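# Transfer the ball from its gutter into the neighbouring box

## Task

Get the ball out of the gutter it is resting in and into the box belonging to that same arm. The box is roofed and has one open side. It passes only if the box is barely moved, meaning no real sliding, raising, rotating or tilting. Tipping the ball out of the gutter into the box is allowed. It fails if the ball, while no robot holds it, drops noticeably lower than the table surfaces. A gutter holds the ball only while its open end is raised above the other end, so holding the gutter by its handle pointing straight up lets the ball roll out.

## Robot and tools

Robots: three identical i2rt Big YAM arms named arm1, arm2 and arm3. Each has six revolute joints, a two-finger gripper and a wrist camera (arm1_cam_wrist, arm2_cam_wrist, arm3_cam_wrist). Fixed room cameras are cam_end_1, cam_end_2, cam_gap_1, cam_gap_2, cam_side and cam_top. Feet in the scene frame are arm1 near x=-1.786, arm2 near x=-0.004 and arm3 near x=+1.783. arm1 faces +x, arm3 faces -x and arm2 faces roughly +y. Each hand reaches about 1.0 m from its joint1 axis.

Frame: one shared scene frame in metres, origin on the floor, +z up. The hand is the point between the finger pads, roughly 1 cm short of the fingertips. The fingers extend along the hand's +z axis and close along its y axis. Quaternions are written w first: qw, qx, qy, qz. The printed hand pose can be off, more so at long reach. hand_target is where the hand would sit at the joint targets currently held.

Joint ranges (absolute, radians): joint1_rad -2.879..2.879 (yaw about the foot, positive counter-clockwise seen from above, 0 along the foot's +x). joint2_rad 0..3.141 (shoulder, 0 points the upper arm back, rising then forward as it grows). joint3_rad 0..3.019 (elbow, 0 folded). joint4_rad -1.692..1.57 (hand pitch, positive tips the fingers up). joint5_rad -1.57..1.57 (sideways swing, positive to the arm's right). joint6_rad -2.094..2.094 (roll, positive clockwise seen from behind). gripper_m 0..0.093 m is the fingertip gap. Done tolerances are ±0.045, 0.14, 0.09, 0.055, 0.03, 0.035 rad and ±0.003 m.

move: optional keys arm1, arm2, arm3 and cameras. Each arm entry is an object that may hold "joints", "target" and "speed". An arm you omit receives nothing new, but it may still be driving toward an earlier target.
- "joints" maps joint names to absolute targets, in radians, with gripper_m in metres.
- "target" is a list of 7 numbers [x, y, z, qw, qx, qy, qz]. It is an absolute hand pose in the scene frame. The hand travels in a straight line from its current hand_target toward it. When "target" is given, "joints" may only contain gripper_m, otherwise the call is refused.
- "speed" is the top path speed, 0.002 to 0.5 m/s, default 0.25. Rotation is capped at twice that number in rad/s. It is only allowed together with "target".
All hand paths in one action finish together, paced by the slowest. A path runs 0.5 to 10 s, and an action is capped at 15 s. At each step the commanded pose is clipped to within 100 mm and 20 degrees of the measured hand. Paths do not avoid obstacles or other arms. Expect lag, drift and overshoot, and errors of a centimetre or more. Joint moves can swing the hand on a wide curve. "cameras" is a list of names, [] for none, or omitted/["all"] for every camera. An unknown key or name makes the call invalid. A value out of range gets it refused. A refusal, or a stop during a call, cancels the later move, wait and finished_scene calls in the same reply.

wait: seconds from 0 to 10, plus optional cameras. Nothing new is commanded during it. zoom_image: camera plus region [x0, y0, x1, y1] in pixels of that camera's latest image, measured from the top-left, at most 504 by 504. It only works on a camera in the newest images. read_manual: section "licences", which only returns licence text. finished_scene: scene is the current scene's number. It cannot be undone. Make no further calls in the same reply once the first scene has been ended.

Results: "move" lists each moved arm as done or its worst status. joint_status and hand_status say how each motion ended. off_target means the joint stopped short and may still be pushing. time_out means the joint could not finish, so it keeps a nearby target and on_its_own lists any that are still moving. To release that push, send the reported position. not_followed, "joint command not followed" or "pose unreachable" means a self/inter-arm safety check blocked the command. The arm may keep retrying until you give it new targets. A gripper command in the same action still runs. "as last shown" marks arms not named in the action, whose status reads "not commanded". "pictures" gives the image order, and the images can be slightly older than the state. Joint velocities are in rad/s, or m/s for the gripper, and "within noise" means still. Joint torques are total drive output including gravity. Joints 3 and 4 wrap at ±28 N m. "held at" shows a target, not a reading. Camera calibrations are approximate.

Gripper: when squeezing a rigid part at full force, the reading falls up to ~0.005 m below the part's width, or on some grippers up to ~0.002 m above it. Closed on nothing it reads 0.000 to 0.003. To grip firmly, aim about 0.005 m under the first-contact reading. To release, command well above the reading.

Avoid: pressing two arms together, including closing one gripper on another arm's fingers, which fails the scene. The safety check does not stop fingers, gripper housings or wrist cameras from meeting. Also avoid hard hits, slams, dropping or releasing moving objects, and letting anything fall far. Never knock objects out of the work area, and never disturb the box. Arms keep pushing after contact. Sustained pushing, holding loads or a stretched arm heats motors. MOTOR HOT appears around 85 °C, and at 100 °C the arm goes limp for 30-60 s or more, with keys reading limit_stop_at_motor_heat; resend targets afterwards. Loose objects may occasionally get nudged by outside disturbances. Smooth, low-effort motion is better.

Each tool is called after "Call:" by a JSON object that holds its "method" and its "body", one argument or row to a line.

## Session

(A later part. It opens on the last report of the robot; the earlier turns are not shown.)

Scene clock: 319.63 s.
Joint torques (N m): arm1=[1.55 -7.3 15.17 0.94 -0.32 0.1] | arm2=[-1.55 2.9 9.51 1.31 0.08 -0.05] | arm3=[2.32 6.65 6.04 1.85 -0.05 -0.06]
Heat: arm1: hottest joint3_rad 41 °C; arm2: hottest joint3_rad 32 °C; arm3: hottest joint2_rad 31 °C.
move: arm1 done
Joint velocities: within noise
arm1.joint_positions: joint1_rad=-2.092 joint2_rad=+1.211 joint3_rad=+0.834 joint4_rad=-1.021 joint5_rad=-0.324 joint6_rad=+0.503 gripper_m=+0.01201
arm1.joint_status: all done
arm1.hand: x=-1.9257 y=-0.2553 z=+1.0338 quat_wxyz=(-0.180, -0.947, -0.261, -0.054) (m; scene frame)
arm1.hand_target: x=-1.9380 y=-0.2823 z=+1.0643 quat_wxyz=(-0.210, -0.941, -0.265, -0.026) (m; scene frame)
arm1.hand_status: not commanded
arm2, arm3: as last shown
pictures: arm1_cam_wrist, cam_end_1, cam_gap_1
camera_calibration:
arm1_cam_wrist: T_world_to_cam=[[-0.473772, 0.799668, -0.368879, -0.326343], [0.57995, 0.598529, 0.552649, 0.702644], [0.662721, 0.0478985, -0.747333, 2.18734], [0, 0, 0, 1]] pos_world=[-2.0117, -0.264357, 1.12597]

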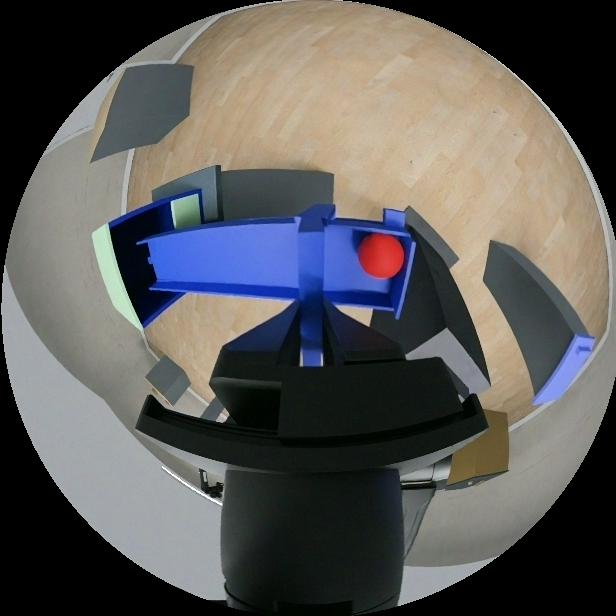

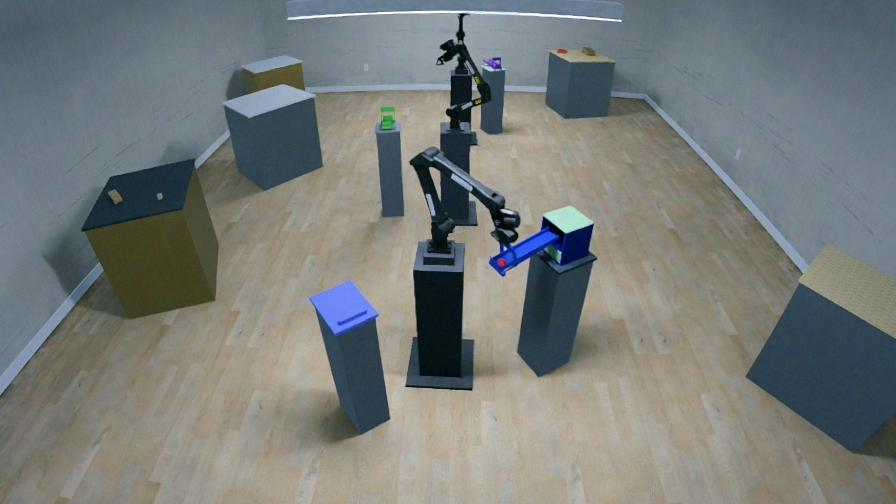

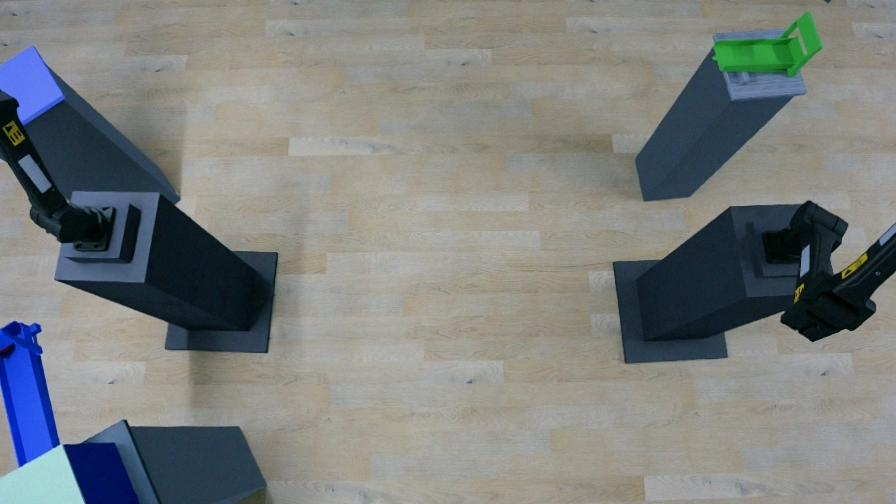

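Call:
{"method": "move", "body": {
  "arm1": {"joints": {"joint1_rad": -2.045, "joint2_rad": 1.236, "joint3_rad": 0.915, "joint4_rad": -0.96, "joint5_rad": -0.331, "joint6_rad": 0.56}},
  "cameras": ["arm1_cam_wrist", "cam_end_1", "cam_gap_1", "cam_side"]
}}

Call:
{"method": "zoom_image", "body": {
  "camera": "arm1_cam_wrist",
  "region": [80, 150, 260, 340]
}}

Call:
{"method": "zoom_image", "body": {
  "camera": "cam_end_1",
  "region": [440, 180, 620, 290]
}}

Scene clock: 327.37 s.
Joint torques (N m): arm1=[0.85 -7.94 15.35 1.03 -0.41 0.1] | arm2=[-1.55 2.9 9.52 1.31 0.08 -0.05] | arm3=[1.38 6.48 6 2.11 0 0]
Heat: arm1: hottest joint3_rad 42 °C; arm2: hottest joint3_rad 32 °C; arm3: hottest joint2_rad 31 °C.
move: arm1 done
Joint velocities: within noise
arm1.joint_positions: joint1_rad=-2.053 joint2_rad=+1.236 joint3_rad=+0.840 joint4_rad=-0.978 joint5_rad=-0.324 joint6_rad=+0.548 gripper_m=+0.01201
arm1.joint_status: all done
arm1.hand: x=-1.9188 y=-0.2713 z=+1.0299 quat_wxyz=(-0.187, -0.946, -0.260, -0.053) (m; scene frame)
arm1.hand_target: x=-1.9310 y=-0.3000 z=+1.0626 quat_wxyz=(-0.221, -0.939, -0.263, -0.025) (m; scene frame)
arm1.hand_status: not commanded
arm2.joint_positions: joint1_rad=-0.649 joint2_rad=+0.499 joint3_rad=+1.418 joint4_rad=-1.591 joint5_rad=+0.015 joint6_rad=-0.130 gripper_m=+0.09396
arm2.joint_status: not commanded
arm2.hand: x=+0.0774 y=+0.1295 z=+1.3848 quat_wxyz=(-0.406, +0.463, -0.771, -0.165) (m; scene frame)
arm2.hand_target: x=+0.0762 y=+0.1280 z=+1.3947 quat_wxyz=(-0.416, +0.460, -0.766, -0.169) (m; scene frame)
arm2.hand_status: not commanded
arm3.joint_positions: joint1_rad=+0.012 joint2_rad=+0.395 joint3_rad=+1.635 joint4_rad=-1.610 joint5_rad=-0.157 joint6_rad=+0.302 gripper_m=+0.09396
arm3.joint_status: not commanded
arm3.hand: x=+1.7346 y=-0.0753 z=+1.5165 quat_wxyz=(-0.158, -0.821, +0.060, +0.545) (m; scene frame)
arm3.hand_target: x=+1.7377 y=-0.0752 z=+1.5220 quat_wxyz=(-0.159, -0.816, +0.059, +0.552) (m; scene frame)
arm3.hand_status: not commanded
pictures: arm1_cam_wrist, cam_end_1, cam_gap_1, cam_side
camera_calibration:
arm1_cam_wrist: T_world_to_cam=[[-0.471551, 0.795871, -0.379775, -0.297237], [0.58035, 0.604334, 0.545869, 0.71973], [0.663953, 0.0370023, -0.746858, 2.1796], [0, 0, 0, 1]] pos_world=[-2.00501, -0.279045, 1.12209]

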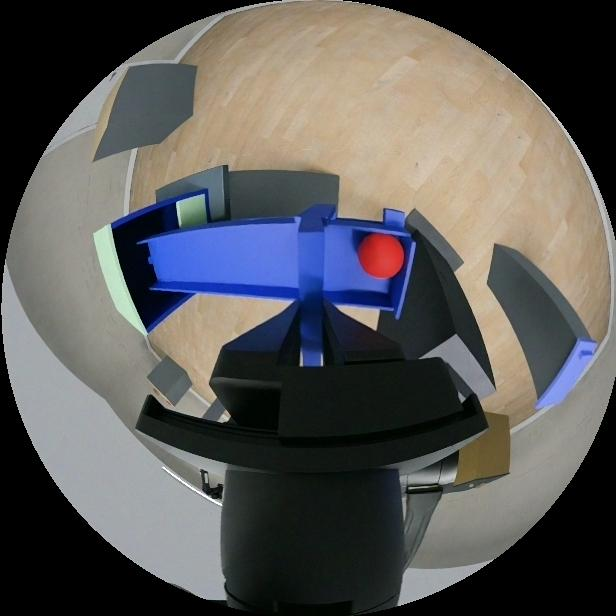

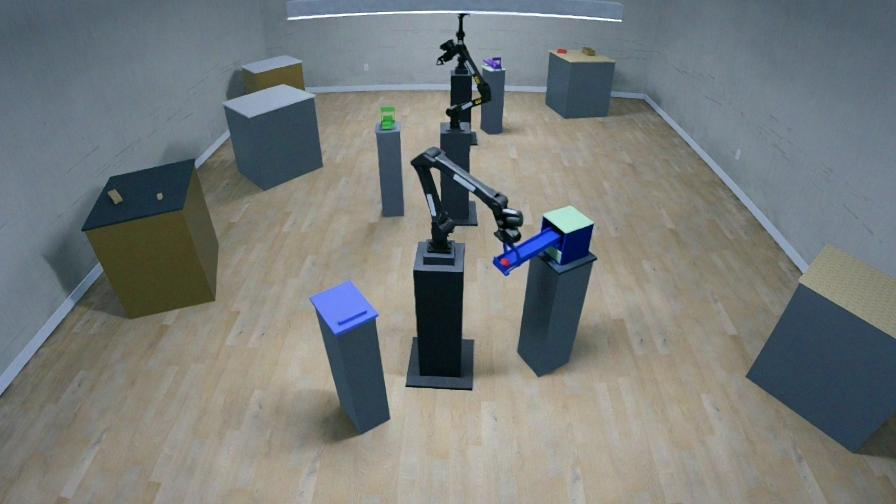

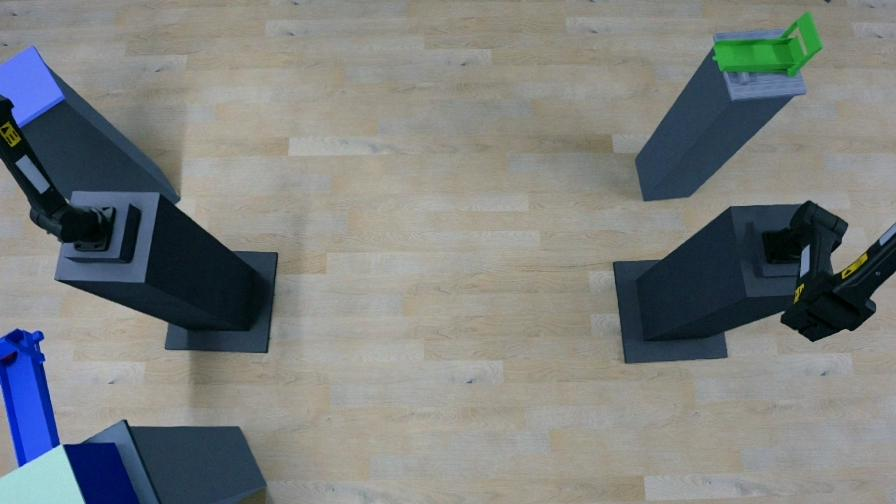

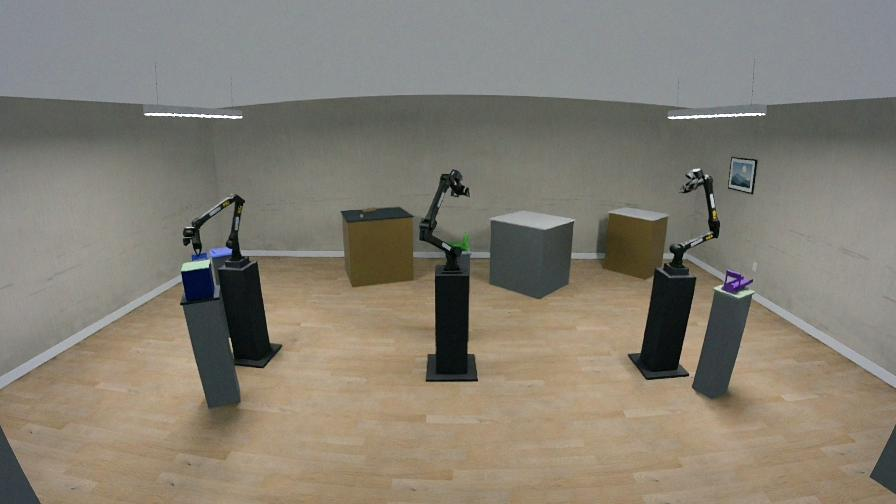

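Scaled by 2.653 from the camera's 616x616 image, which has a finer 880x880 frame.

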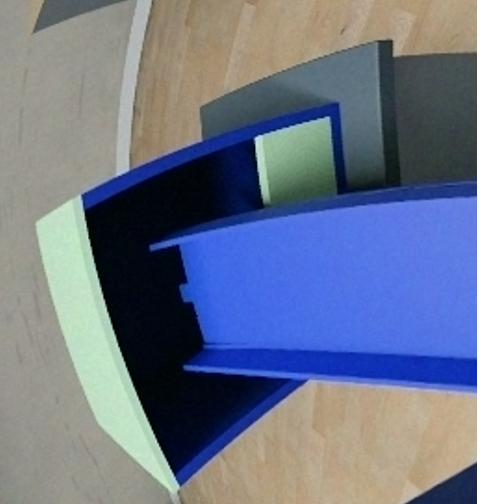

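Scaled by 2.800 from the camera's 896x504 image, which has a finer 1280x720 frame.

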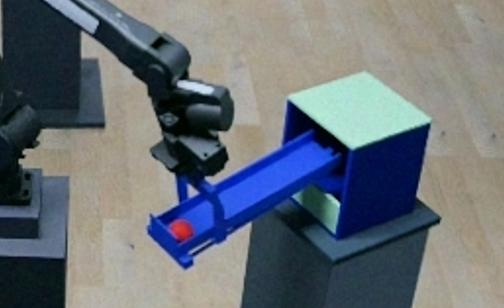

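Call:
{"method": "zoom_image", "body": {
  "camera": "cam_end_1",
  "region": [535, 200, 605, 270]
}}

Scaled by 7.200 from the camera's 896x504 image, which has a finer 1280x720 frame.

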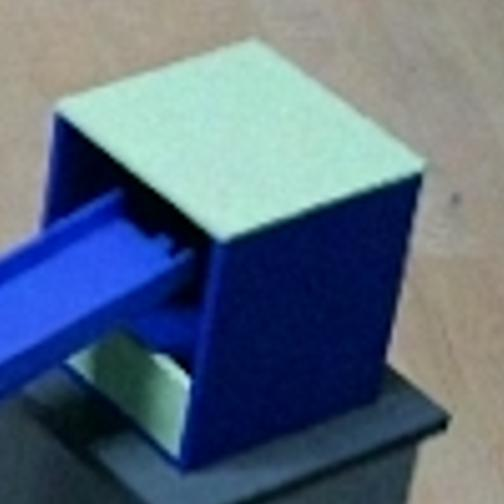

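Call:
{"method": "move", "body": {
  "arm1": {"joints": {"joint1_rad": -2.006, "joint2_rad": 1.240, "joint3_rad": 0.960, "joint4_rad": -1.040, "joint5_rad": -0.270, "joint6_rad": 0.597}},
  "cameras": []
}}

Call:
{"method": "move", "body": {
  "arm1": {"joints": {"joint1_rad": -1.967, "joint2_rad": 1.243, "joint3_rad": 1.006, "joint4_rad": -1.108, "joint5_rad": -0.217, "joint6_rad": 0.635}},
  "cameras": ["arm1_cam_wrist", "cam_end_1"]
}}

Call:
{"method": "zoom_image", "body": {
  "camera": "cam_end_1",
  "region": [440, 180, 620, 290]
}}

Call:
{"method": "zoom_image", "body": {
  "camera": "arm1_cam_wrist",
  "region": [80, 150, 260, 340]
}}

Scene clock: 383.47 s.
Joint torques (N m): arm1=[1.08 -7.88 15.01 0.05 -0.22 0.11] | arm2=[-1.61 2.9 9.52 1.31 0.08 -0.05] | arm3=[1.9 6.65 6.01 2.11 0.01 -0.09]
Heat: arm1: hottest joint3_rad 46 °C; arm2: hottest joint3_rad 32 °C; arm3: hottest joint2_rad 31 °C.
move: arm1 done
Joint velocities: within noise
arm1.joint_positions: joint1_rad=-2.015 joint2_rad=+1.240 joint3_rad=+0.891 joint4_rad=-1.033 joint5_rad=-0.268 joint6_rad=+0.585 gripper_m=+0.01201
arm1.joint_status: all done
arm1.hand: x=-1.9174 y=-0.2776 z=+1.0442 quat_wxyz=(-0.164, -0.951, -0.258, -0.041) (m; scene frame)
arm1.hand_target: x=-1.9247 y=-0.2990 z=+1.0725 quat_wxyz=(-0.187, -0.947, -0.260, -0.023) (m; scene frame)
arm1.hand_status: not commanded
arm2, arm3: as last shown
pictures: none
No camera images: "cameras" was empty.

Scene clock: 384.33 s.
Joint torques (N m): arm1=[1.03 -8.18 15.32 -0.02 -0.16 0.11] | arm2=[-1.61 2.9 9.52 1.31 0.08 -0.05] | arm3=[2.37 7 6.05 2.09 -0.04 0.01]
Heat: arm1: hottest joint3_rad 46 °C; arm2: hottest joint3_rad 32 °C; arm3: hottest joint2_rad 31 °C.
move: arm1 done
Joint velocities: within noise
arm1.joint_positions: joint1_rad=-1.975 joint2_rad=+1.241 joint3_rad=+0.934 joint4_rad=-1.100 joint5_rad=-0.215 joint6_rad=+0.623 gripper_m=+0.01201
arm1.joint_status: all done
arm1.hand: x=-1.9116 y=-0.2784 z=+1.0558 quat_wxyz=(-0.136, -0.956, -0.257, -0.035) (m; scene frame)
arm1.hand_target: x=-1.9184 y=-0.3000 z=+1.0851 quat_wxyz=(-0.160, -0.953, -0.257, -0.018) (m; scene frame)
arm1.hand_status: not commanded
arm2, arm3: as last shown
pictures: arm1_cam_wrist, cam_end_1
camera_calibration:
arm1_cam_wrist: T_world_to_cam=[[-0.48048, 0.832029, -0.27725, -0.39356], [0.620249, 0.545884, 0.563296, 0.747225], [0.620025, 0.0986884, -0.77835, 2.16091], [0, 0, 0, 1]] pos_world=[-1.99238, -0.293702, 1.15192]

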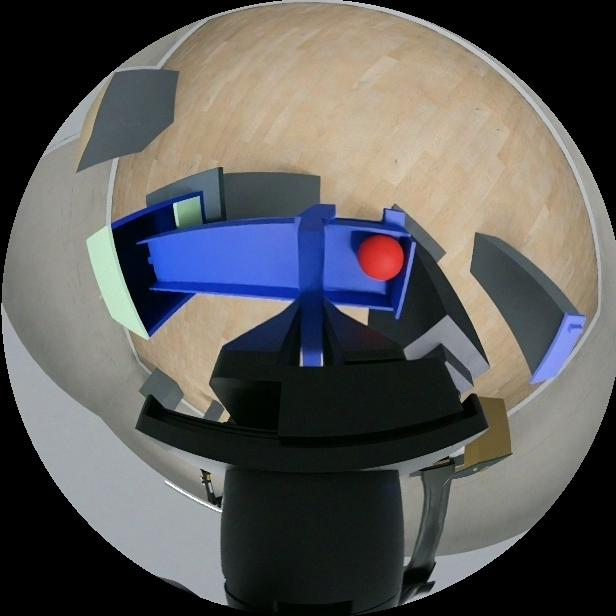

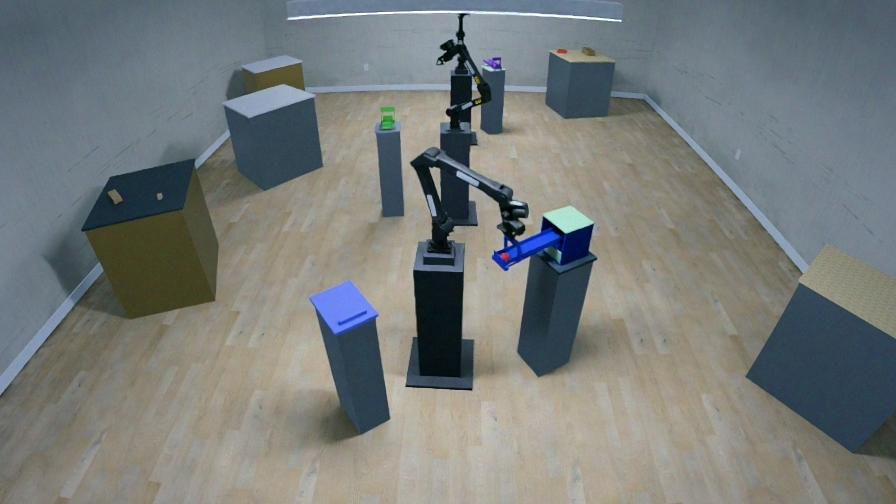

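Scaled by 2.800 from the camera's 896x504 image, which has a finer 1280x720 frame.

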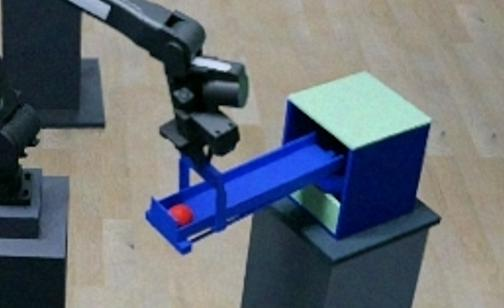

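Scaled by 2.653 from the camera's 616x616 image, which has a finer 880x880 frame.

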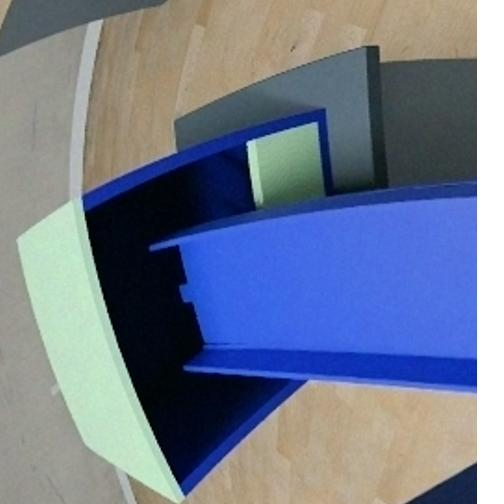

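Call:
{"method": "move", "body": {
  "arm1": {"joints": {"joint1_rad": -1.936, "joint2_rad": 1.257, "joint3_rad": 1.063, "joint4_rad": -1.185, "joint5_rad": -0.178, "joint6_rad": 0.665}},
  "cameras": []
}}

Call:
{"method": "move", "body": {
  "arm1": {"joints": {"joint1_rad": -1.906, "joint2_rad": 1.271, "joint3_rad": 1.1185, "joint4_rad": -1.253, "joint5_rad": -0.134, "joint6_rad": 0.695}},
  "cameras": ["cam_end_1"]
}}

Call:
{"method": "move", "body": {
  "arm1": {"joints": {"joint1_rad": -1.880, "joint2_rad": 1.290, "joint3_rad": 1.168, "joint4_rad": -1.308, "joint5_rad": -0.0995, "joint6_rad": 0.721}},
  "cameras": []
}}

Call:
{"method": "move", "body": {
  "arm1": {"joints": {"joint1_rad": -1.854, "joint2_rad": 1.309, "joint3_rad": 1.217, "joint4_rad": -1.364, "joint5_rad": -0.065, "joint6_rad": 0.747}},
  "cameras": ["cam_end_1"]
}}

Call:
{"method": "move", "body": {
  "arm1": {"joints": {"joint1_rad": -1.827, "joint2_rad": 1.333, "joint3_rad": 1.269, "joint4_rad": -1.420, "joint5_rad": -0.033, "joint6_rad": 0.7735}},
  "cameras": []
}}

Call:
{"method": "move", "body": {
  "arm1": {"joints": {"joint1_rad": -1.801, "joint2_rad": 1.357, "joint3_rad": 1.320, "joint4_rad": -1.4755, "joint5_rad": -0.002, "joint6_rad": 0.800}},
  "cameras": ["cam_end_1", "arm1_cam_wrist"]
}}

Call:
{"method": "zoom_image", "body": {
  "camera": "cam_end_1",
  "region": [440, 180, 620, 290]
}}

Call:
{"method": "zoom_image", "body": {
  "camera": "arm1_cam_wrist",
  "region": [80, 150, 260, 340]
}}

Scene clock: 394.13 s.
Joint torques (N m): arm1=[1.08 -8.82 15.27 -0.09 -0.13 0.13] | arm2=[-1.61 2.9 9.52 1.31 0.07 -0.05] | arm3=[2.08 6.53 6.02 1.99 -0.01 -0.01]
Heat: arm1: hottest joint3_rad 45 °C; arm2: hottest joint3_rad 32 °C; arm3: hottest joint2_rad 31 °C.
move: arm1 done
Joint velocities: arm1=[within noise] | arm2=[within noise] | arm3=[-0.015 -0.005 -0.012 -0.002 -0.066 -0.154 0]
arm1.joint_positions: joint1_rad=-1.945 joint2_rad=+1.258 joint3_rad=+0.992 joint4_rad=-1.177 joint5_rad=-0.176 joint6_rad=+0.654 gripper_m=+0.01202
arm1.joint_status: all done
arm1.hand: x=-1.9086 y=-0.2815 z=+1.0698 quat_wxyz=(-0.110, -0.960, -0.254, -0.035) (m; scene frame)
arm1.hand_target: x=-1.9136 y=-0.3022 z=+1.0989 quat_wxyz=(-0.135, -0.957, -0.255, -0.017) (m; scene frame)
arm1.hand_status: not commanded
arm2, arm3: as last shown
pictures: none
No camera images: "cameras" was empty.

Scene clock: 395.00 s.
Joint torques (N m): arm1=[1.08 -8.76 15.28 -0.14 -0.06 0.12] | arm2=[-1.61 2.9 9.52 1.31 0.07 -0.05] | arm3=[1.9 6.53 6.16 2.11 -0.07 -0.01]
Heat: arm1: hottest joint3_rad 45 °C; arm2: hottest joint3_rad 32 °C; arm3: hottest joint2_rad 31 °C.
move: arm1 done
Joint velocities: within noise
arm1.joint_positions: joint1_rad=-1.915 joint2_rad=+1.271 joint3_rad=+1.048 joint4_rad=-1.245 joint5_rad=-0.133 joint6_rad=+0.683 gripper_m=+0.01202
arm1.joint_status: all done
arm1.hand: x=-1.9060 y=-0.2847 z=+1.0842 quat_wxyz=(-0.086, -0.963, -0.253, -0.028) (m; scene frame)
arm1.hand_target: x=-1.9103 y=-0.3045 z=+1.1128 quat_wxyz=(-0.111, -0.961, -0.253, -0.011) (m; scene frame)
arm1.hand_status: not commanded
arm2, arm3: as last shown
pictures: cam_end_1

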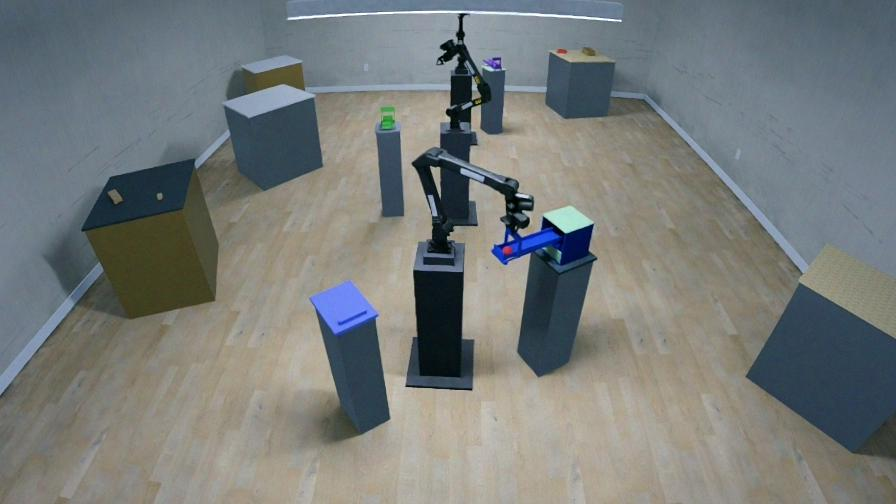

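Scene clock: 395.83 s.
Joint torques (N m): arm1=[1.2 -9 15.5 -0.2 -0.04 0.12] | arm2=[-1.55 2.9 9.52 1.29 0.07 -0.05] | arm3=[1.85 6.89 6.08 1.77 -0.01 -0.02]
Heat: arm1: hottest joint3_rad 45 °C; arm2: hottest joint3_rad 32 °C; arm3: hottest joint2_rad 31 °C.
move: arm1 done
Joint velocities: within noise
arm1.joint_positions: joint1_rad=-1.891 joint2_rad=+1.289 joint3_rad=+1.095 joint4_rad=-1.300 joint5_rad=-0.099 joint6_rad=+0.709 gripper_m=+0.01202
arm1.joint_status: all done
arm1.hand: x=-1.9040 y=-0.2882 z=+1.0947 quat_wxyz=(-0.065, -0.965, -0.251, -0.024) (m; scene frame)
arm1.hand_target: x=-1.9074 y=-0.3082 z=+1.1237 quat_wxyz=(-0.091, -0.964, -0.251, -0.007) (m; scene frame)
arm1.hand_status: not commanded
arm2, arm3: as last shown
pictures: none
No camera images: "cameras" was empty.

Scene clock: 396.73 s.
Joint torques (N m): arm1=[1.26 -9.29 15.53 -0.2 -0.05 0.14] | arm2=[-1.61 2.9 9.52 1.31 0.08 -0.05] | arm3=[2.26 6.48 6.26 1.99 0.01 -0.08]
Heat: arm1: hottest joint3_rad 45 °C; arm2: hottest joint3_rad 32 °C; arm3: hottest joint2_rad 31 °C.
move: arm1 done
Joint velocities: within noise
arm1.joint_positions: joint1_rad=-1.864 joint2_rad=+1.308 joint3_rad=+1.144 joint4_rad=-1.357 joint5_rad=-0.063 joint6_rad=+0.736 gripper_m=+0.01203
arm1.joint_status: all done
arm1.hand: x=-1.9011 y=-0.2914 z=+1.1056 quat_wxyz=(-0.043, -0.967, -0.251, -0.018) (m; scene frame)
arm1.hand_target: x=-1.9039 y=-0.3114 z=+1.1347 quat_wxyz=(-0.071, -0.965, -0.250, -0.001) (m; scene frame)
arm1.hand_status: not commanded
arm2, arm3: as last shown
pictures: cam_end_1

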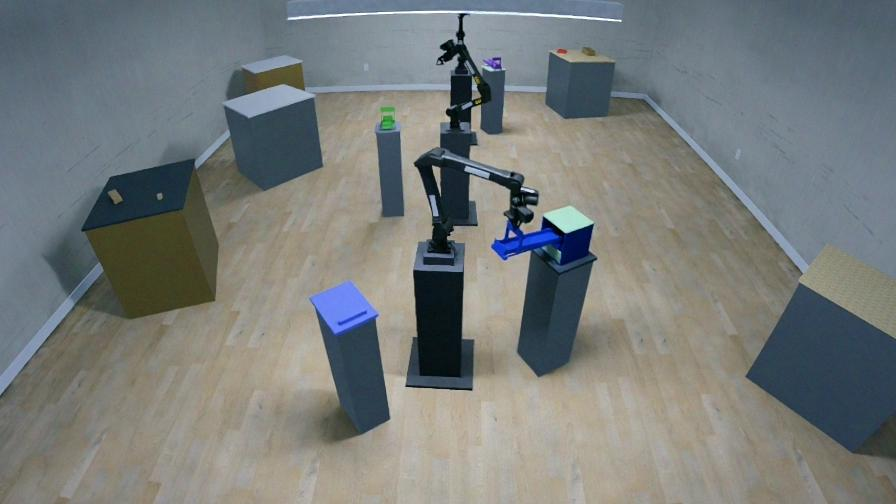

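Scene clock: 397.57 s.
Joint torques (N m): arm1=[1.14 -9.47 15.17 -0.32 0.05 0.13] | arm2=[-1.55 2.84 9.52 1.31 0.08 -0.05] | arm3=[1.61 6.42 6 2.06 -0.04 0.02]
Heat: arm1: hottest joint3_rad 45 °C; arm2: hottest joint3_rad 32 °C; arm3: hottest joint2_rad 31 °C.
move: arm1 done
Joint velocities: within noise
arm1.joint_positions: joint1_rad=-1.836 joint2_rad=+1.330 joint3_rad=+1.201 joint4_rad=-1.411 joint5_rad=-0.033 joint6_rad=+0.762 gripper_m=+0.01203
arm1.joint_status: all done
arm1.hand: x=-1.8980 y=-0.2980 z=+1.1193 quat_wxyz=(-0.027, -0.968, -0.251, -0.011) (m; scene frame)
arm1.hand_target: x=-1.9000 y=-0.3157 z=+1.1449 quat_wxyz=(-0.051, -0.967, -0.250, +0.003) (m; scene frame)
arm1.hand_status: not commanded
arm2, arm3: as last shown
pictures: none
No camera images: "cameras" was empty.

Scene clock: 398.30 s.
Joint torques (N m): arm1=[1.08 -9.88 15.28 -0.38 0.08 0.13] | arm2=[-1.61 2.9 9.51 1.31 0.07 -0.05] | arm3=[2.73 6.53 6.2 1.92 -0.01 -0.06]
Heat: arm1: hottest joint3_rad 45 °C; arm2: hottest joint3_rad 32 °C; arm3: hottest joint2_rad 31 °C.
move: arm1 done
Joint velocities: within noise
arm1.joint_positions: joint1_rad=-1.811 joint2_rad=+1.354 joint3_rad=+1.250 joint4_rad=-1.466 joint5_rad=-0.003 joint6_rad=+0.789 gripper_m=+0.01203
arm1.joint_status: all done
arm1.hand: x=-1.8946 y=-0.3021 z=+1.1293 quat_wxyz=(-0.007, -0.968, -0.250, -0.006) (m; scene frame)
arm1.hand_target: x=-1.8959 y=-0.3196 z=+1.1552 quat_wxyz=(-0.031, -0.968, -0.249, +0.008) (m; scene frame)
arm1.hand_status: not commanded
arm2.joint_positions: joint1_rad=-0.649 joint2_rad=+0.499 joint3_rad=+1.418 joint4_rad=-1.591 joint5_rad=+0.015 joint6_rad=-0.130 gripper_m=+0.09396
arm2.joint_status: not commanded
arm2.hand: x=+0.0774 y=+0.1295 z=+1.3848 quat_wxyz=(-0.406, +0.463, -0.771, -0.165) (m; scene frame)
arm2.hand_target: x=+0.0762 y=+0.1280 z=+1.3947 quat_wxyz=(-0.416, +0.460, -0.766, -0.169) (m; scene frame)
arm2.hand_status: not commanded
arm3.joint_positions: joint1_rad=+0.012 joint2_rad=+0.395 joint3_rad=+1.635 joint4_rad=-1.610 joint5_rad=-0.157 joint6_rad=+0.302 gripper_m=+0.09396
arm3.joint_status: not commanded
arm3.hand: x=+1.7346 y=-0.0753 z=+1.5165 quat_wxyz=(-0.158, -0.821, +0.060, +0.545) (m; scene frame)
arm3.hand_target: x=+1.7377 y=-0.0752 z=+1.5220 quat_wxyz=(-0.159, -0.816, +0.059, +0.552) (m; scene frame)
arm3.hand_status: not commanded
pictures: arm1_cam_wrist, cam_end_1
camera_calibration:
arm1_cam_wrist: T_world_to_cam=[[-0.48405, 0.874912, -0.0150055, -0.635237], [0.699431, 0.397155, 0.594191, 0.778542], [0.525825, 0.277123, -0.804184, 2.1146], [0, 0, 0, 1]] pos_world=[-1.96393, -0.33943, 1.22839]

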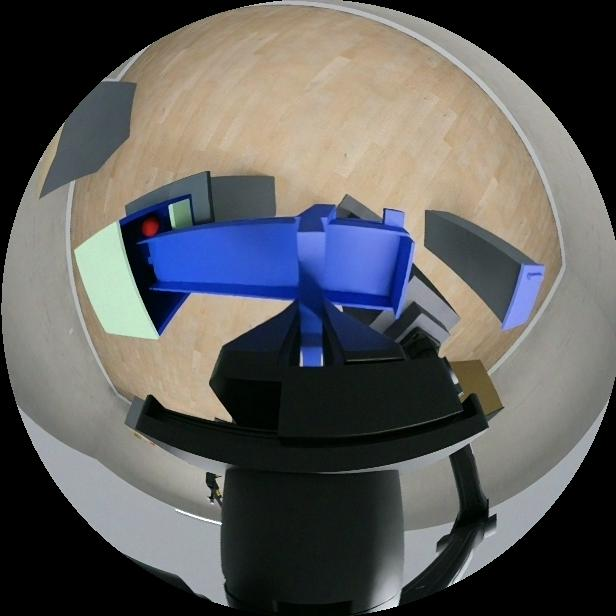

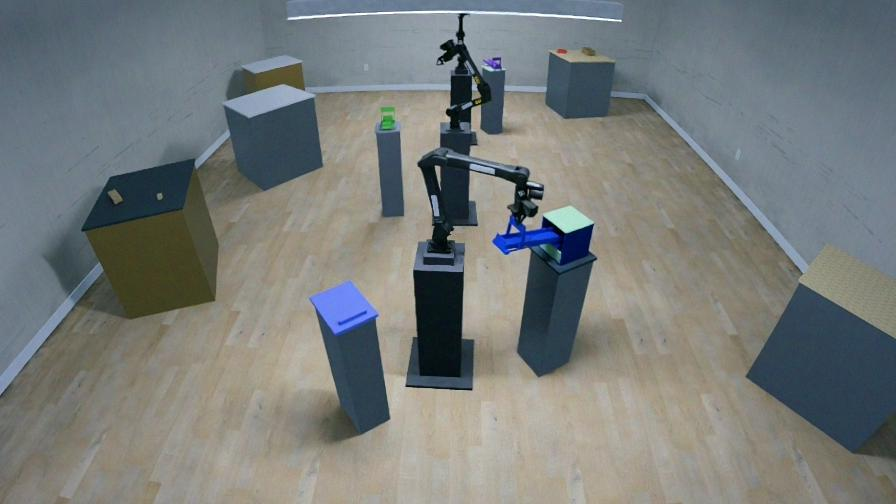

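Scaled by 2.800 from the camera's 896x504 image, which has a finer 1280x720 frame.

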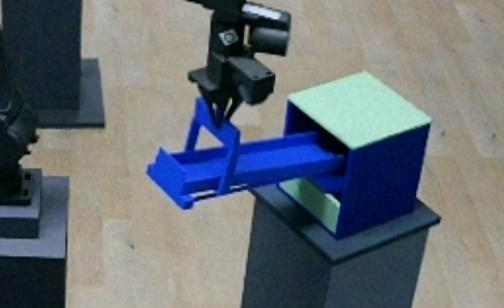

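Scaled by 2.653 from the camera's 616x616 image, which has a finer 880x880 frame.

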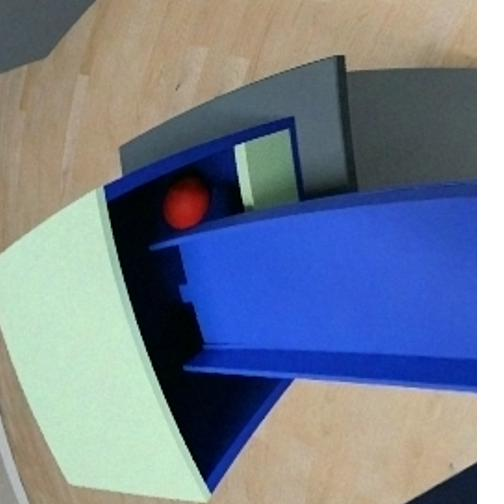

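Call:
{"method": "move", "body": {
  "arm1": {"joints": {"joint1_rad": -1.865, "joint2_rad": 1.309, "joint3_rad": 1.206, "joint4_rad": -1.483, "joint5_rad": -0.002, "joint6_rad": 0.733}},
  "cameras": ["arm1_cam_wrist", "cam_end_1"]
}}

Call:
{"method": "zoom_image", "body": {
  "camera": "cam_end_1",
  "region": [440, 180, 620, 290]
}}

Call:
{"method": "zoom_image", "body": {
  "camera": "arm1_cam_wrist",
  "region": [80, 150, 260, 340]
}}

Scene clock: 408.70 s.
Joint torques (N m): arm1=[0.09 -10.05 9.39 -0.31 0.01 -0.06] | arm2=[-1.61 2.9 9.51 1.31 0.07 -0.05] | arm3=[2.49 6.65 6.2 2.03 -0.05 0]
Heat: arm1: hottest joint3_rad 46 °C; arm2: hottest joint3_rad 32 °C; arm3: hottest joint2_rad 31 °C.
move: arm1 done
Joint velocities: within noise
arm1.joint_positions: joint1_rad=-1.861 joint2_rad=+1.317 joint3_rad=+1.211 joint4_rad=-1.476 joint5_rad=-0.001 joint6_rad=+0.744 gripper_m=+0.01203
arm1.joint_status: all done
arm1.hand: x=-1.9078 y=-0.2799 z=+1.1275 quat_wxyz=(-0.001, -0.969, -0.248, -0.008) (m; scene frame)
arm1.hand_target: x=-1.9079 y=-0.2758 z=+1.1282 quat_wxyz=(+0.000, -0.968, -0.251, -0.010) (m; scene frame)
arm1.hand_status: not commanded
arm2, arm3: as last shown
pictures: arm1_cam_wrist, cam_end_1
camera_calibration:
arm1_cam_wrist: T_world_to_cam=[[-0.479205, 0.877687, -0.00539012, -0.661995], [0.700388, 0.386089, 0.600327, 0.771872], [0.52898, 0.283904, -0.799737, 2.11671], [0, 0, 0, 1]] pos_world=[-1.97754, -0.31793, 1.22587]

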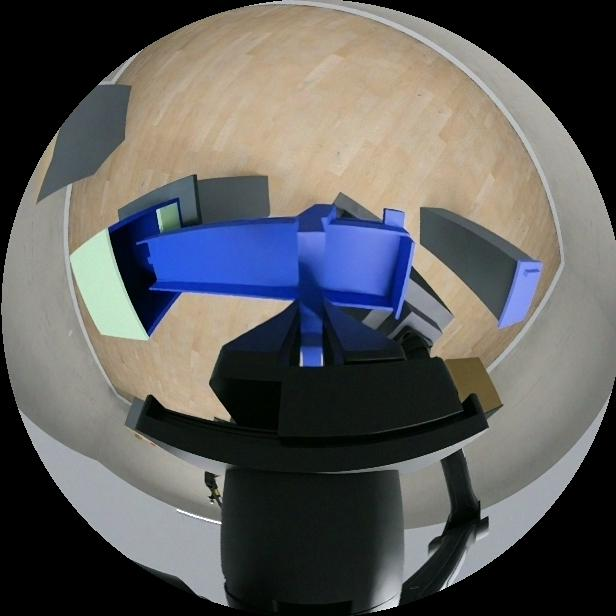

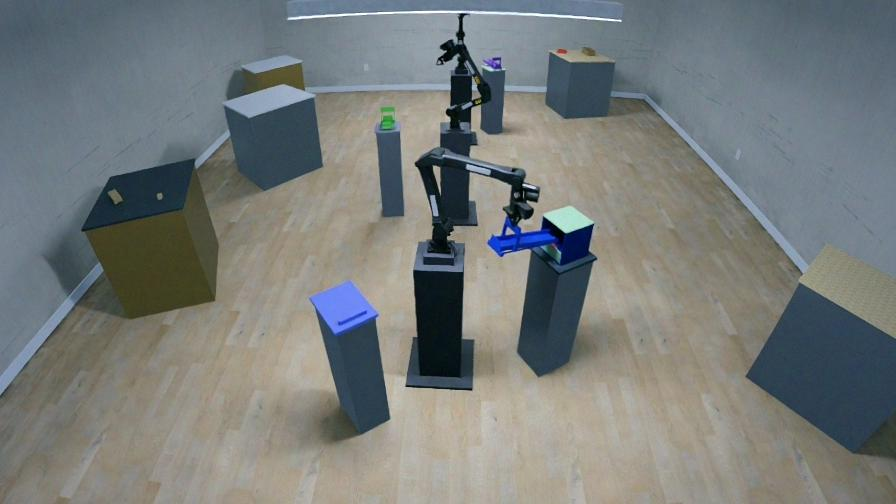

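Scaled by 2.800 from the camera's 896x504 image, which has a finer 1280x720 frame.

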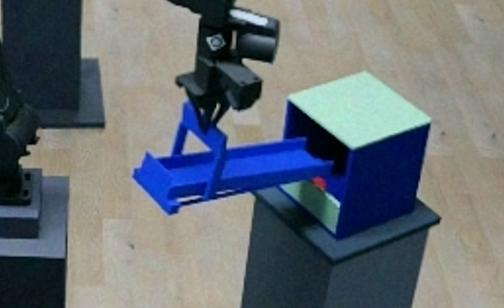

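Scaled by 2.653 from the camera's 616x616 image, which has a finer 880x880 frame.

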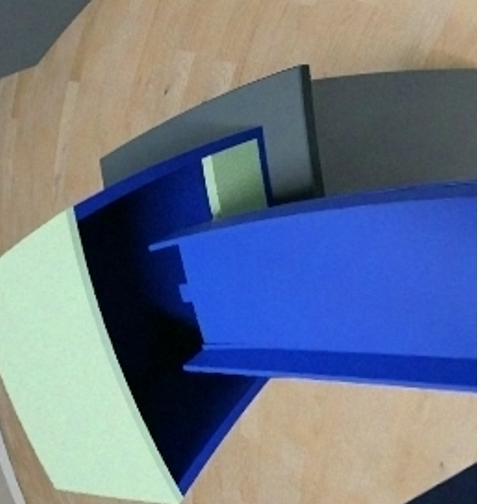

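Call:
{"method": "move", "body": {
  "arm1": {"joints": {"joint1_rad": -1.915, "joint2_rad": 1.261, "joint3_rad": 1.171, "joint4_rad": -1.488, "joint5_rad": -0.002, "joint6_rad": 0.680}},
  "cameras": []
}}

Call:
{"method": "move", "body": {
  "arm1": {"joints": {"joint1_rad": -1.974, "joint2_rad": 1.223, "joint3_rad": 1.139, "joint4_rad": -1.494, "joint5_rad": -0.002, "joint6_rad": 0.621}},
  "cameras": []
}}

Call:
{"method": "move", "body": {
  "arm1": {"joints": {"joint1_rad": -2.039, "joint2_rad": 1.189, "joint3_rad": 1.110, "joint4_rad": -1.499, "joint5_rad": -0.002, "joint6_rad": 0.557}},
  "cameras": ["arm1_cam_wrist", "cam_end_1", "cam_gap_1"]
}}

Call:
{"method": "zoom_image", "body": {
  "camera": "cam_end_1",
  "region": [440, 180, 620, 290]
}}

Call:
{"method": "zoom_image", "body": {
  "camera": "arm1_cam_wrist",
  "region": [50, 150, 230, 340]
}}

Scene clock: 415.33 s.
Joint torques (N m): arm1=[0.03 -9.29 9.58 -0.29 -0.02 -0.07] | arm2=[-1.61 2.9 9.52 1.31 0.08 -0.05] | arm3=[2.67 6.77 6.11 1.83 0.01 -0.08]
Heat: arm1: hottest joint3_rad 45 °C; arm2: hottest joint3_rad 32 °C; arm3: hottest joint2_rad 31 °C.
move: arm1 done
Joint velocities: within noise
arm1.joint_positions: joint1_rad=-1.910 joint2_rad=+1.271 joint3_rad=+1.173 joint4_rad=-1.482 joint5_rad=+0.000 joint6_rad=+0.692 gripper_m=+0.01203
arm1.joint_status: all done
arm1.hand: x=-1.9190 y=-0.2582 z=+1.1283 quat_wxyz=(-0.002, -0.968, -0.249, -0.008) (m; scene frame)
arm1.hand_target: x=-1.9191 y=-0.2546 z=+1.1309 quat_wxyz=(-0.003, -0.968, -0.252, -0.008) (m; scene frame)
arm1.hand_status: not commanded
arm2, arm3: as last shown
pictures: none
No camera images: "cameras" was empty.

Scene clock: 416.17 s.
Joint torques (N m): arm1=[0.15 -9 9.47 -0.32 -0.05 -0.08] | arm2=[-1.61 2.9 9.51 1.31 0.07 -0.05] | arm3=[2.08 7 6.08 1.87 -0.01 -0.02]
Heat: arm1: hottest joint3_rad 45 °C; arm2: hottest joint3_rad 32 °C; arm3: hottest joint2_rad 31 °C.
move: arm1 done
Joint velocities: within noise
arm1.joint_positions: joint1_rad=-1.970 joint2_rad=+1.235 joint3_rad=+1.143 joint4_rad=-1.487 joint5_rad=+0.001 joint6_rad=+0.633 gripper_m=+0.01203
arm1.joint_status: all done
arm1.hand: x=-1.9330 y=-0.2375 z=+1.1283 quat_wxyz=(-0.002, -0.969, -0.249, -0.007) (m; scene frame)
arm1.hand_target: x=-1.9320 y=-0.2335 z=+1.1305 quat_wxyz=(-0.003, -0.968, -0.252, -0.008) (m; scene frame)
arm1.hand_status: not commanded
arm2, arm3: as last shown
pictures: none
No camera images: "cameras" was empty.

Scene clock: 417.00 s.
Joint torques (N m): arm1=[0.21 -8.47 9.46 -0.31 -0.07 -0.05] | arm2=[-1.61 2.9 9.52 1.31 0.08 -0.05] | arm3=[2.02 7.24 5.93 1.94 -0.01 -0.01]
Heat: arm1: hottest joint3_rad 45 °C; arm2: hottest joint3_rad 32 °C; arm3: hottest joint2_rad 31 °C.
move: arm1 done
Joint velocities: within noise
arm1.joint_positions: joint1_rad=-2.035 joint2_rad=+1.201 joint3_rad=+1.114 joint4_rad=-1.491 joint5_rad=+0.001 joint6_rad=+0.569 gripper_m=+0.01203
arm1.joint_status: all done
arm1.hand: x=-1.9467 y=-0.2165 z=+1.1276 quat_wxyz=(-0.002, -0.969, -0.248, -0.007) (m; scene frame)
arm1.hand_target: x=-1.9452 y=-0.2125 z=+1.1296 quat_wxyz=(-0.003, -0.968, -0.252, -0.008) (m; scene frame)
arm1.hand_status: not commanded
arm2, arm3: as last shown
pictures: arm1_cam_wrist, cam_end_1, cam_gap_1
camera_calibration:
arm1_cam_wrist: T_world_to_cam=[[-0.480126, 0.87717, -0.00718262, -0.73615], [0.700964, 0.388576, 0.598045, 0.778769], [0.527378, 0.282102, -0.80143, 2.11784], [0, 0, 0, 1]] pos_world=[-2.01624, -0.25433, 1.22628]

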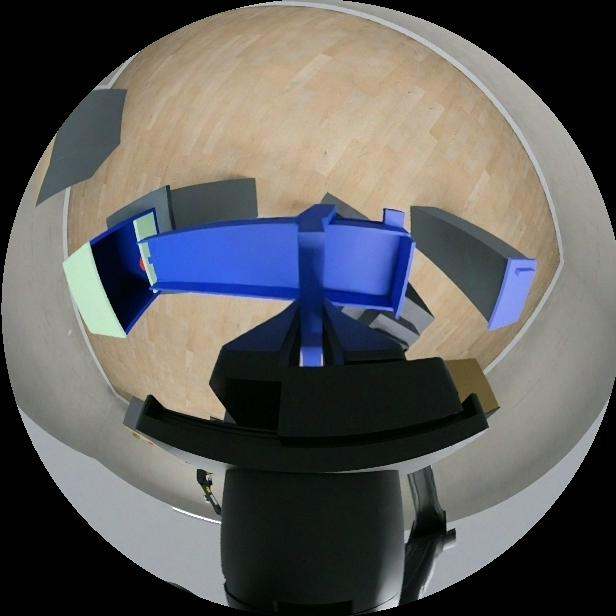

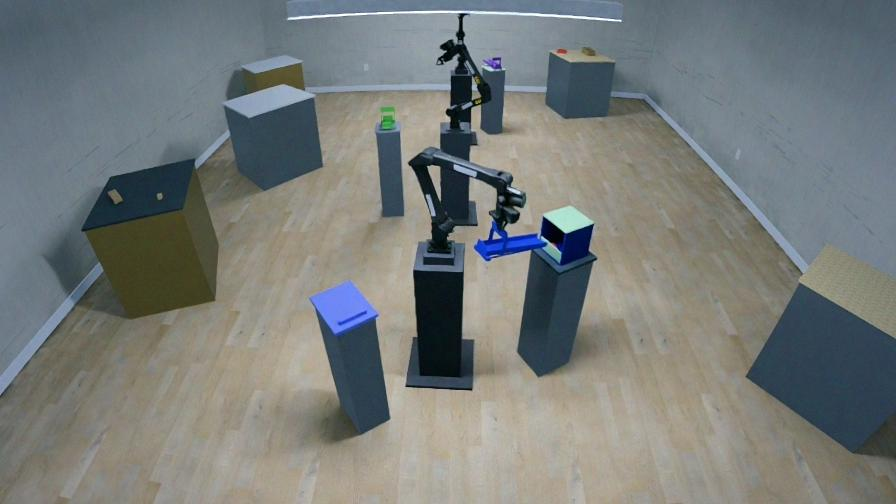

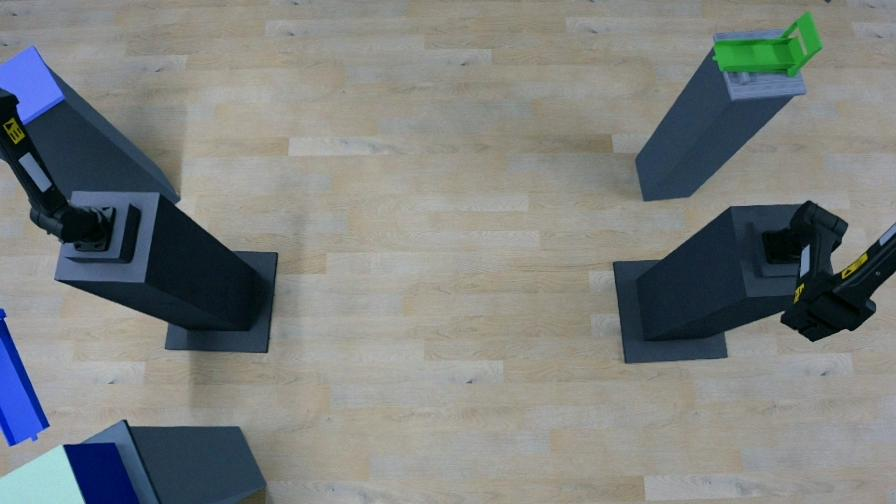

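Scaled by 2.800 from the camera's 896x504 image, which has a finer 1280x720 frame.

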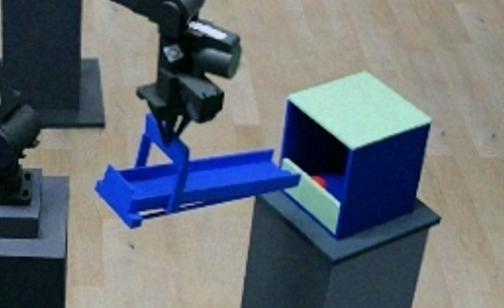

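Scaled by 2.653 from the camera's 616x616 image, which has a finer 880x880 frame.

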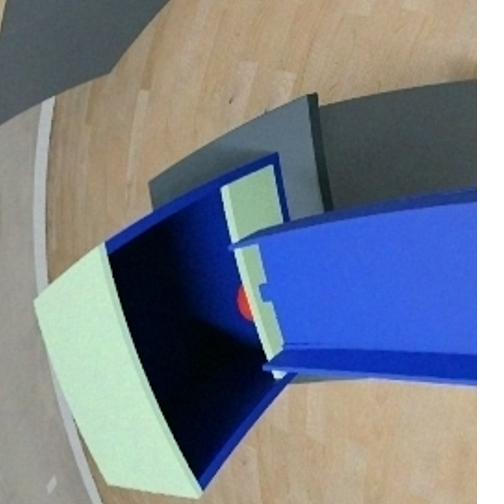

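Call:
{"method": "move", "body": {
  "arm1": {"joints": {"joint1_rad": -2.109, "joint2_rad": 1.160, "joint3_rad": 1.087, "joint4_rad": -1.503, "joint5_rad": -0.002, "joint6_rad": 0.488}},
  "cameras": []
}}

Call:
{"method": "wait", "body": {
  "seconds": 2,
  "cameras": ["cam_end_1"]
}}

Call:
{"method": "zoom_image", "body": {
  "camera": "cam_end_1",
  "region": [440, 180, 620, 290]
}}

Scene clock: 423.40 s.
Joint torques (N m): arm1=[0.21 -8.06 9.4 -0.32 -0.08 -0.05] | arm2=[-1.61 2.9 9.52 1.31 0.07 -0.05] | arm3=[2.26 6.71 6.23 1.87 0 -0.03]
Heat: arm1: hottest joint3_rad 44 °C; arm2: hottest joint3_rad 32 °C; arm3: hottest joint2_rad 31 °C.
move: arm1 done
Joint velocities: within noise
arm1.joint_positions: joint1_rad=-2.106 joint2_rad=+1.172 joint3_rad=+1.092 joint4_rad=-1.495 joint5_rad=+0.001 joint6_rad=+0.500 gripper_m=+0.01203
arm1.joint_status: all done
arm1.hand: x=-1.9612 y=-0.1964 z=+1.1277 quat_wxyz=(-0.004, -0.969, -0.247, -0.006) (m; scene frame)
arm1.hand_target: x=-1.9591 y=-0.1923 z=+1.1293 quat_wxyz=(-0.004, -0.968, -0.251, -0.008) (m; scene frame)
arm1.hand_status: not commanded
arm2, arm3: as last shown
pictures: none
No camera images: "cameras" was empty.

Scene clock: 425.40 s.
Joint torques (N m): arm1=[0.15 -8.12 9.43 -0.35 -0.08 -0.07] | arm2=[-1.61 2.84 9.51 1.31 0.07 -0.05] | arm3=[2.67 6.83 5.97 2.02 -0.03 0.02]
Heat: arm1: hottest joint3_rad 44 °C; arm2: hottest joint3_rad 32 °C; arm3: hottest joint2_rad 31 °C.
Joint velocities: within noise
arm1.joint_positions: joint1_rad=-2.106 joint2_rad=+1.172 joint3_rad=+1.092 joint4_rad=-1.495 joint5_rad=+0.001 joint6_rad=+0.499 gripper_m=+0.01203
arm1.joint_status: all done
arm1.hand: x=-1.9612 y=-0.1964 z=+1.1277 quat_wxyz=(-0.004, -0.969, -0.247, -0.006) (m; scene frame)
arm1.hand_target: x=-1.9591 y=-0.1923 z=+1.1293 quat_wxyz=(-0.004, -0.968, -0.251, -0.008) (m; scene frame)
arm1.hand_status: not commanded
arm2.joint_positions: joint1_rad=-0.649 joint2_rad=+0.499 joint3_rad=+1.418 joint4_rad=-1.591 joint5_rad=+0.015 joint6_rad=-0.130 gripper_m=+0.09396
arm2.joint_status: not commanded
arm2.hand: x=+0.0774 y=+0.1295 z=+1.3848 quat_wxyz=(-0.406, +0.463, -0.771, -0.165) (m; scene frame)
arm2.hand_target: x=+0.0762 y=+0.1280 z=+1.3947 quat_wxyz=(-0.416, +0.460, -0.766, -0.169) (m; scene frame)
arm2.hand_status: not commanded
arm3.joint_positions: joint1_rad=+0.012 joint2_rad=+0.395 joint3_rad=+1.635 joint4_rad=-1.610 joint5_rad=-0.157 joint6_rad=+0.302 gripper_m=+0.09396
arm3.joint_status: not commanded
arm3.hand: x=+1.7346 y=-0.0753 z=+1.5165 quat_wxyz=(-0.158, -0.821, +0.060, +0.545) (m; scene frame)
arm3.hand_target: x=+1.7377 y=-0.0752 z=+1.5220 quat_wxyz=(-0.159, -0.816, +0.059, +0.552) (m; scene frame)
arm3.hand_status: not commanded
wait: 2.00 s; at rest by 0.27 s
pictures: cam_end_1

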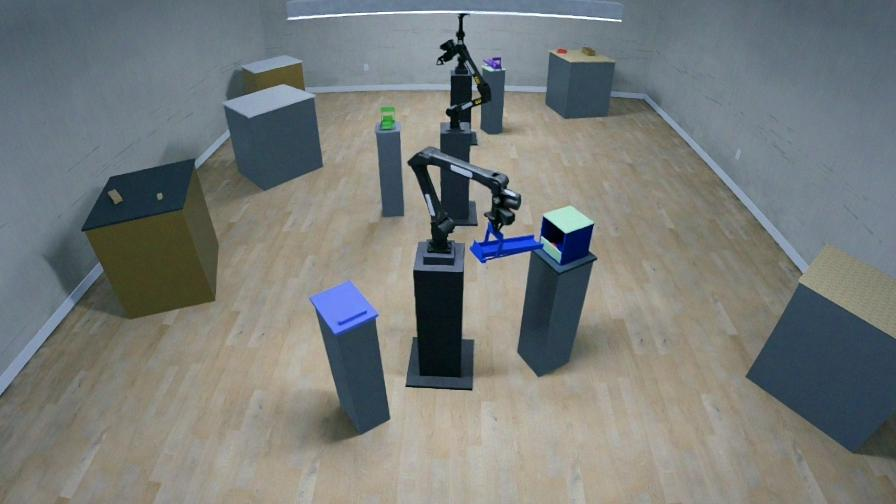

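Scaled by 2.800 from the camera's 896x504 image, which has a finer 1280x720 frame.

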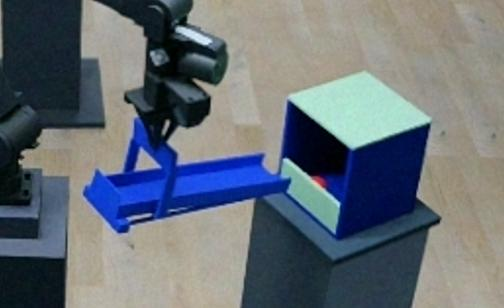

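Call:
{"method": "finished_scene", "body": {
  "scene": 3
}}

The scene is finished: the task was done.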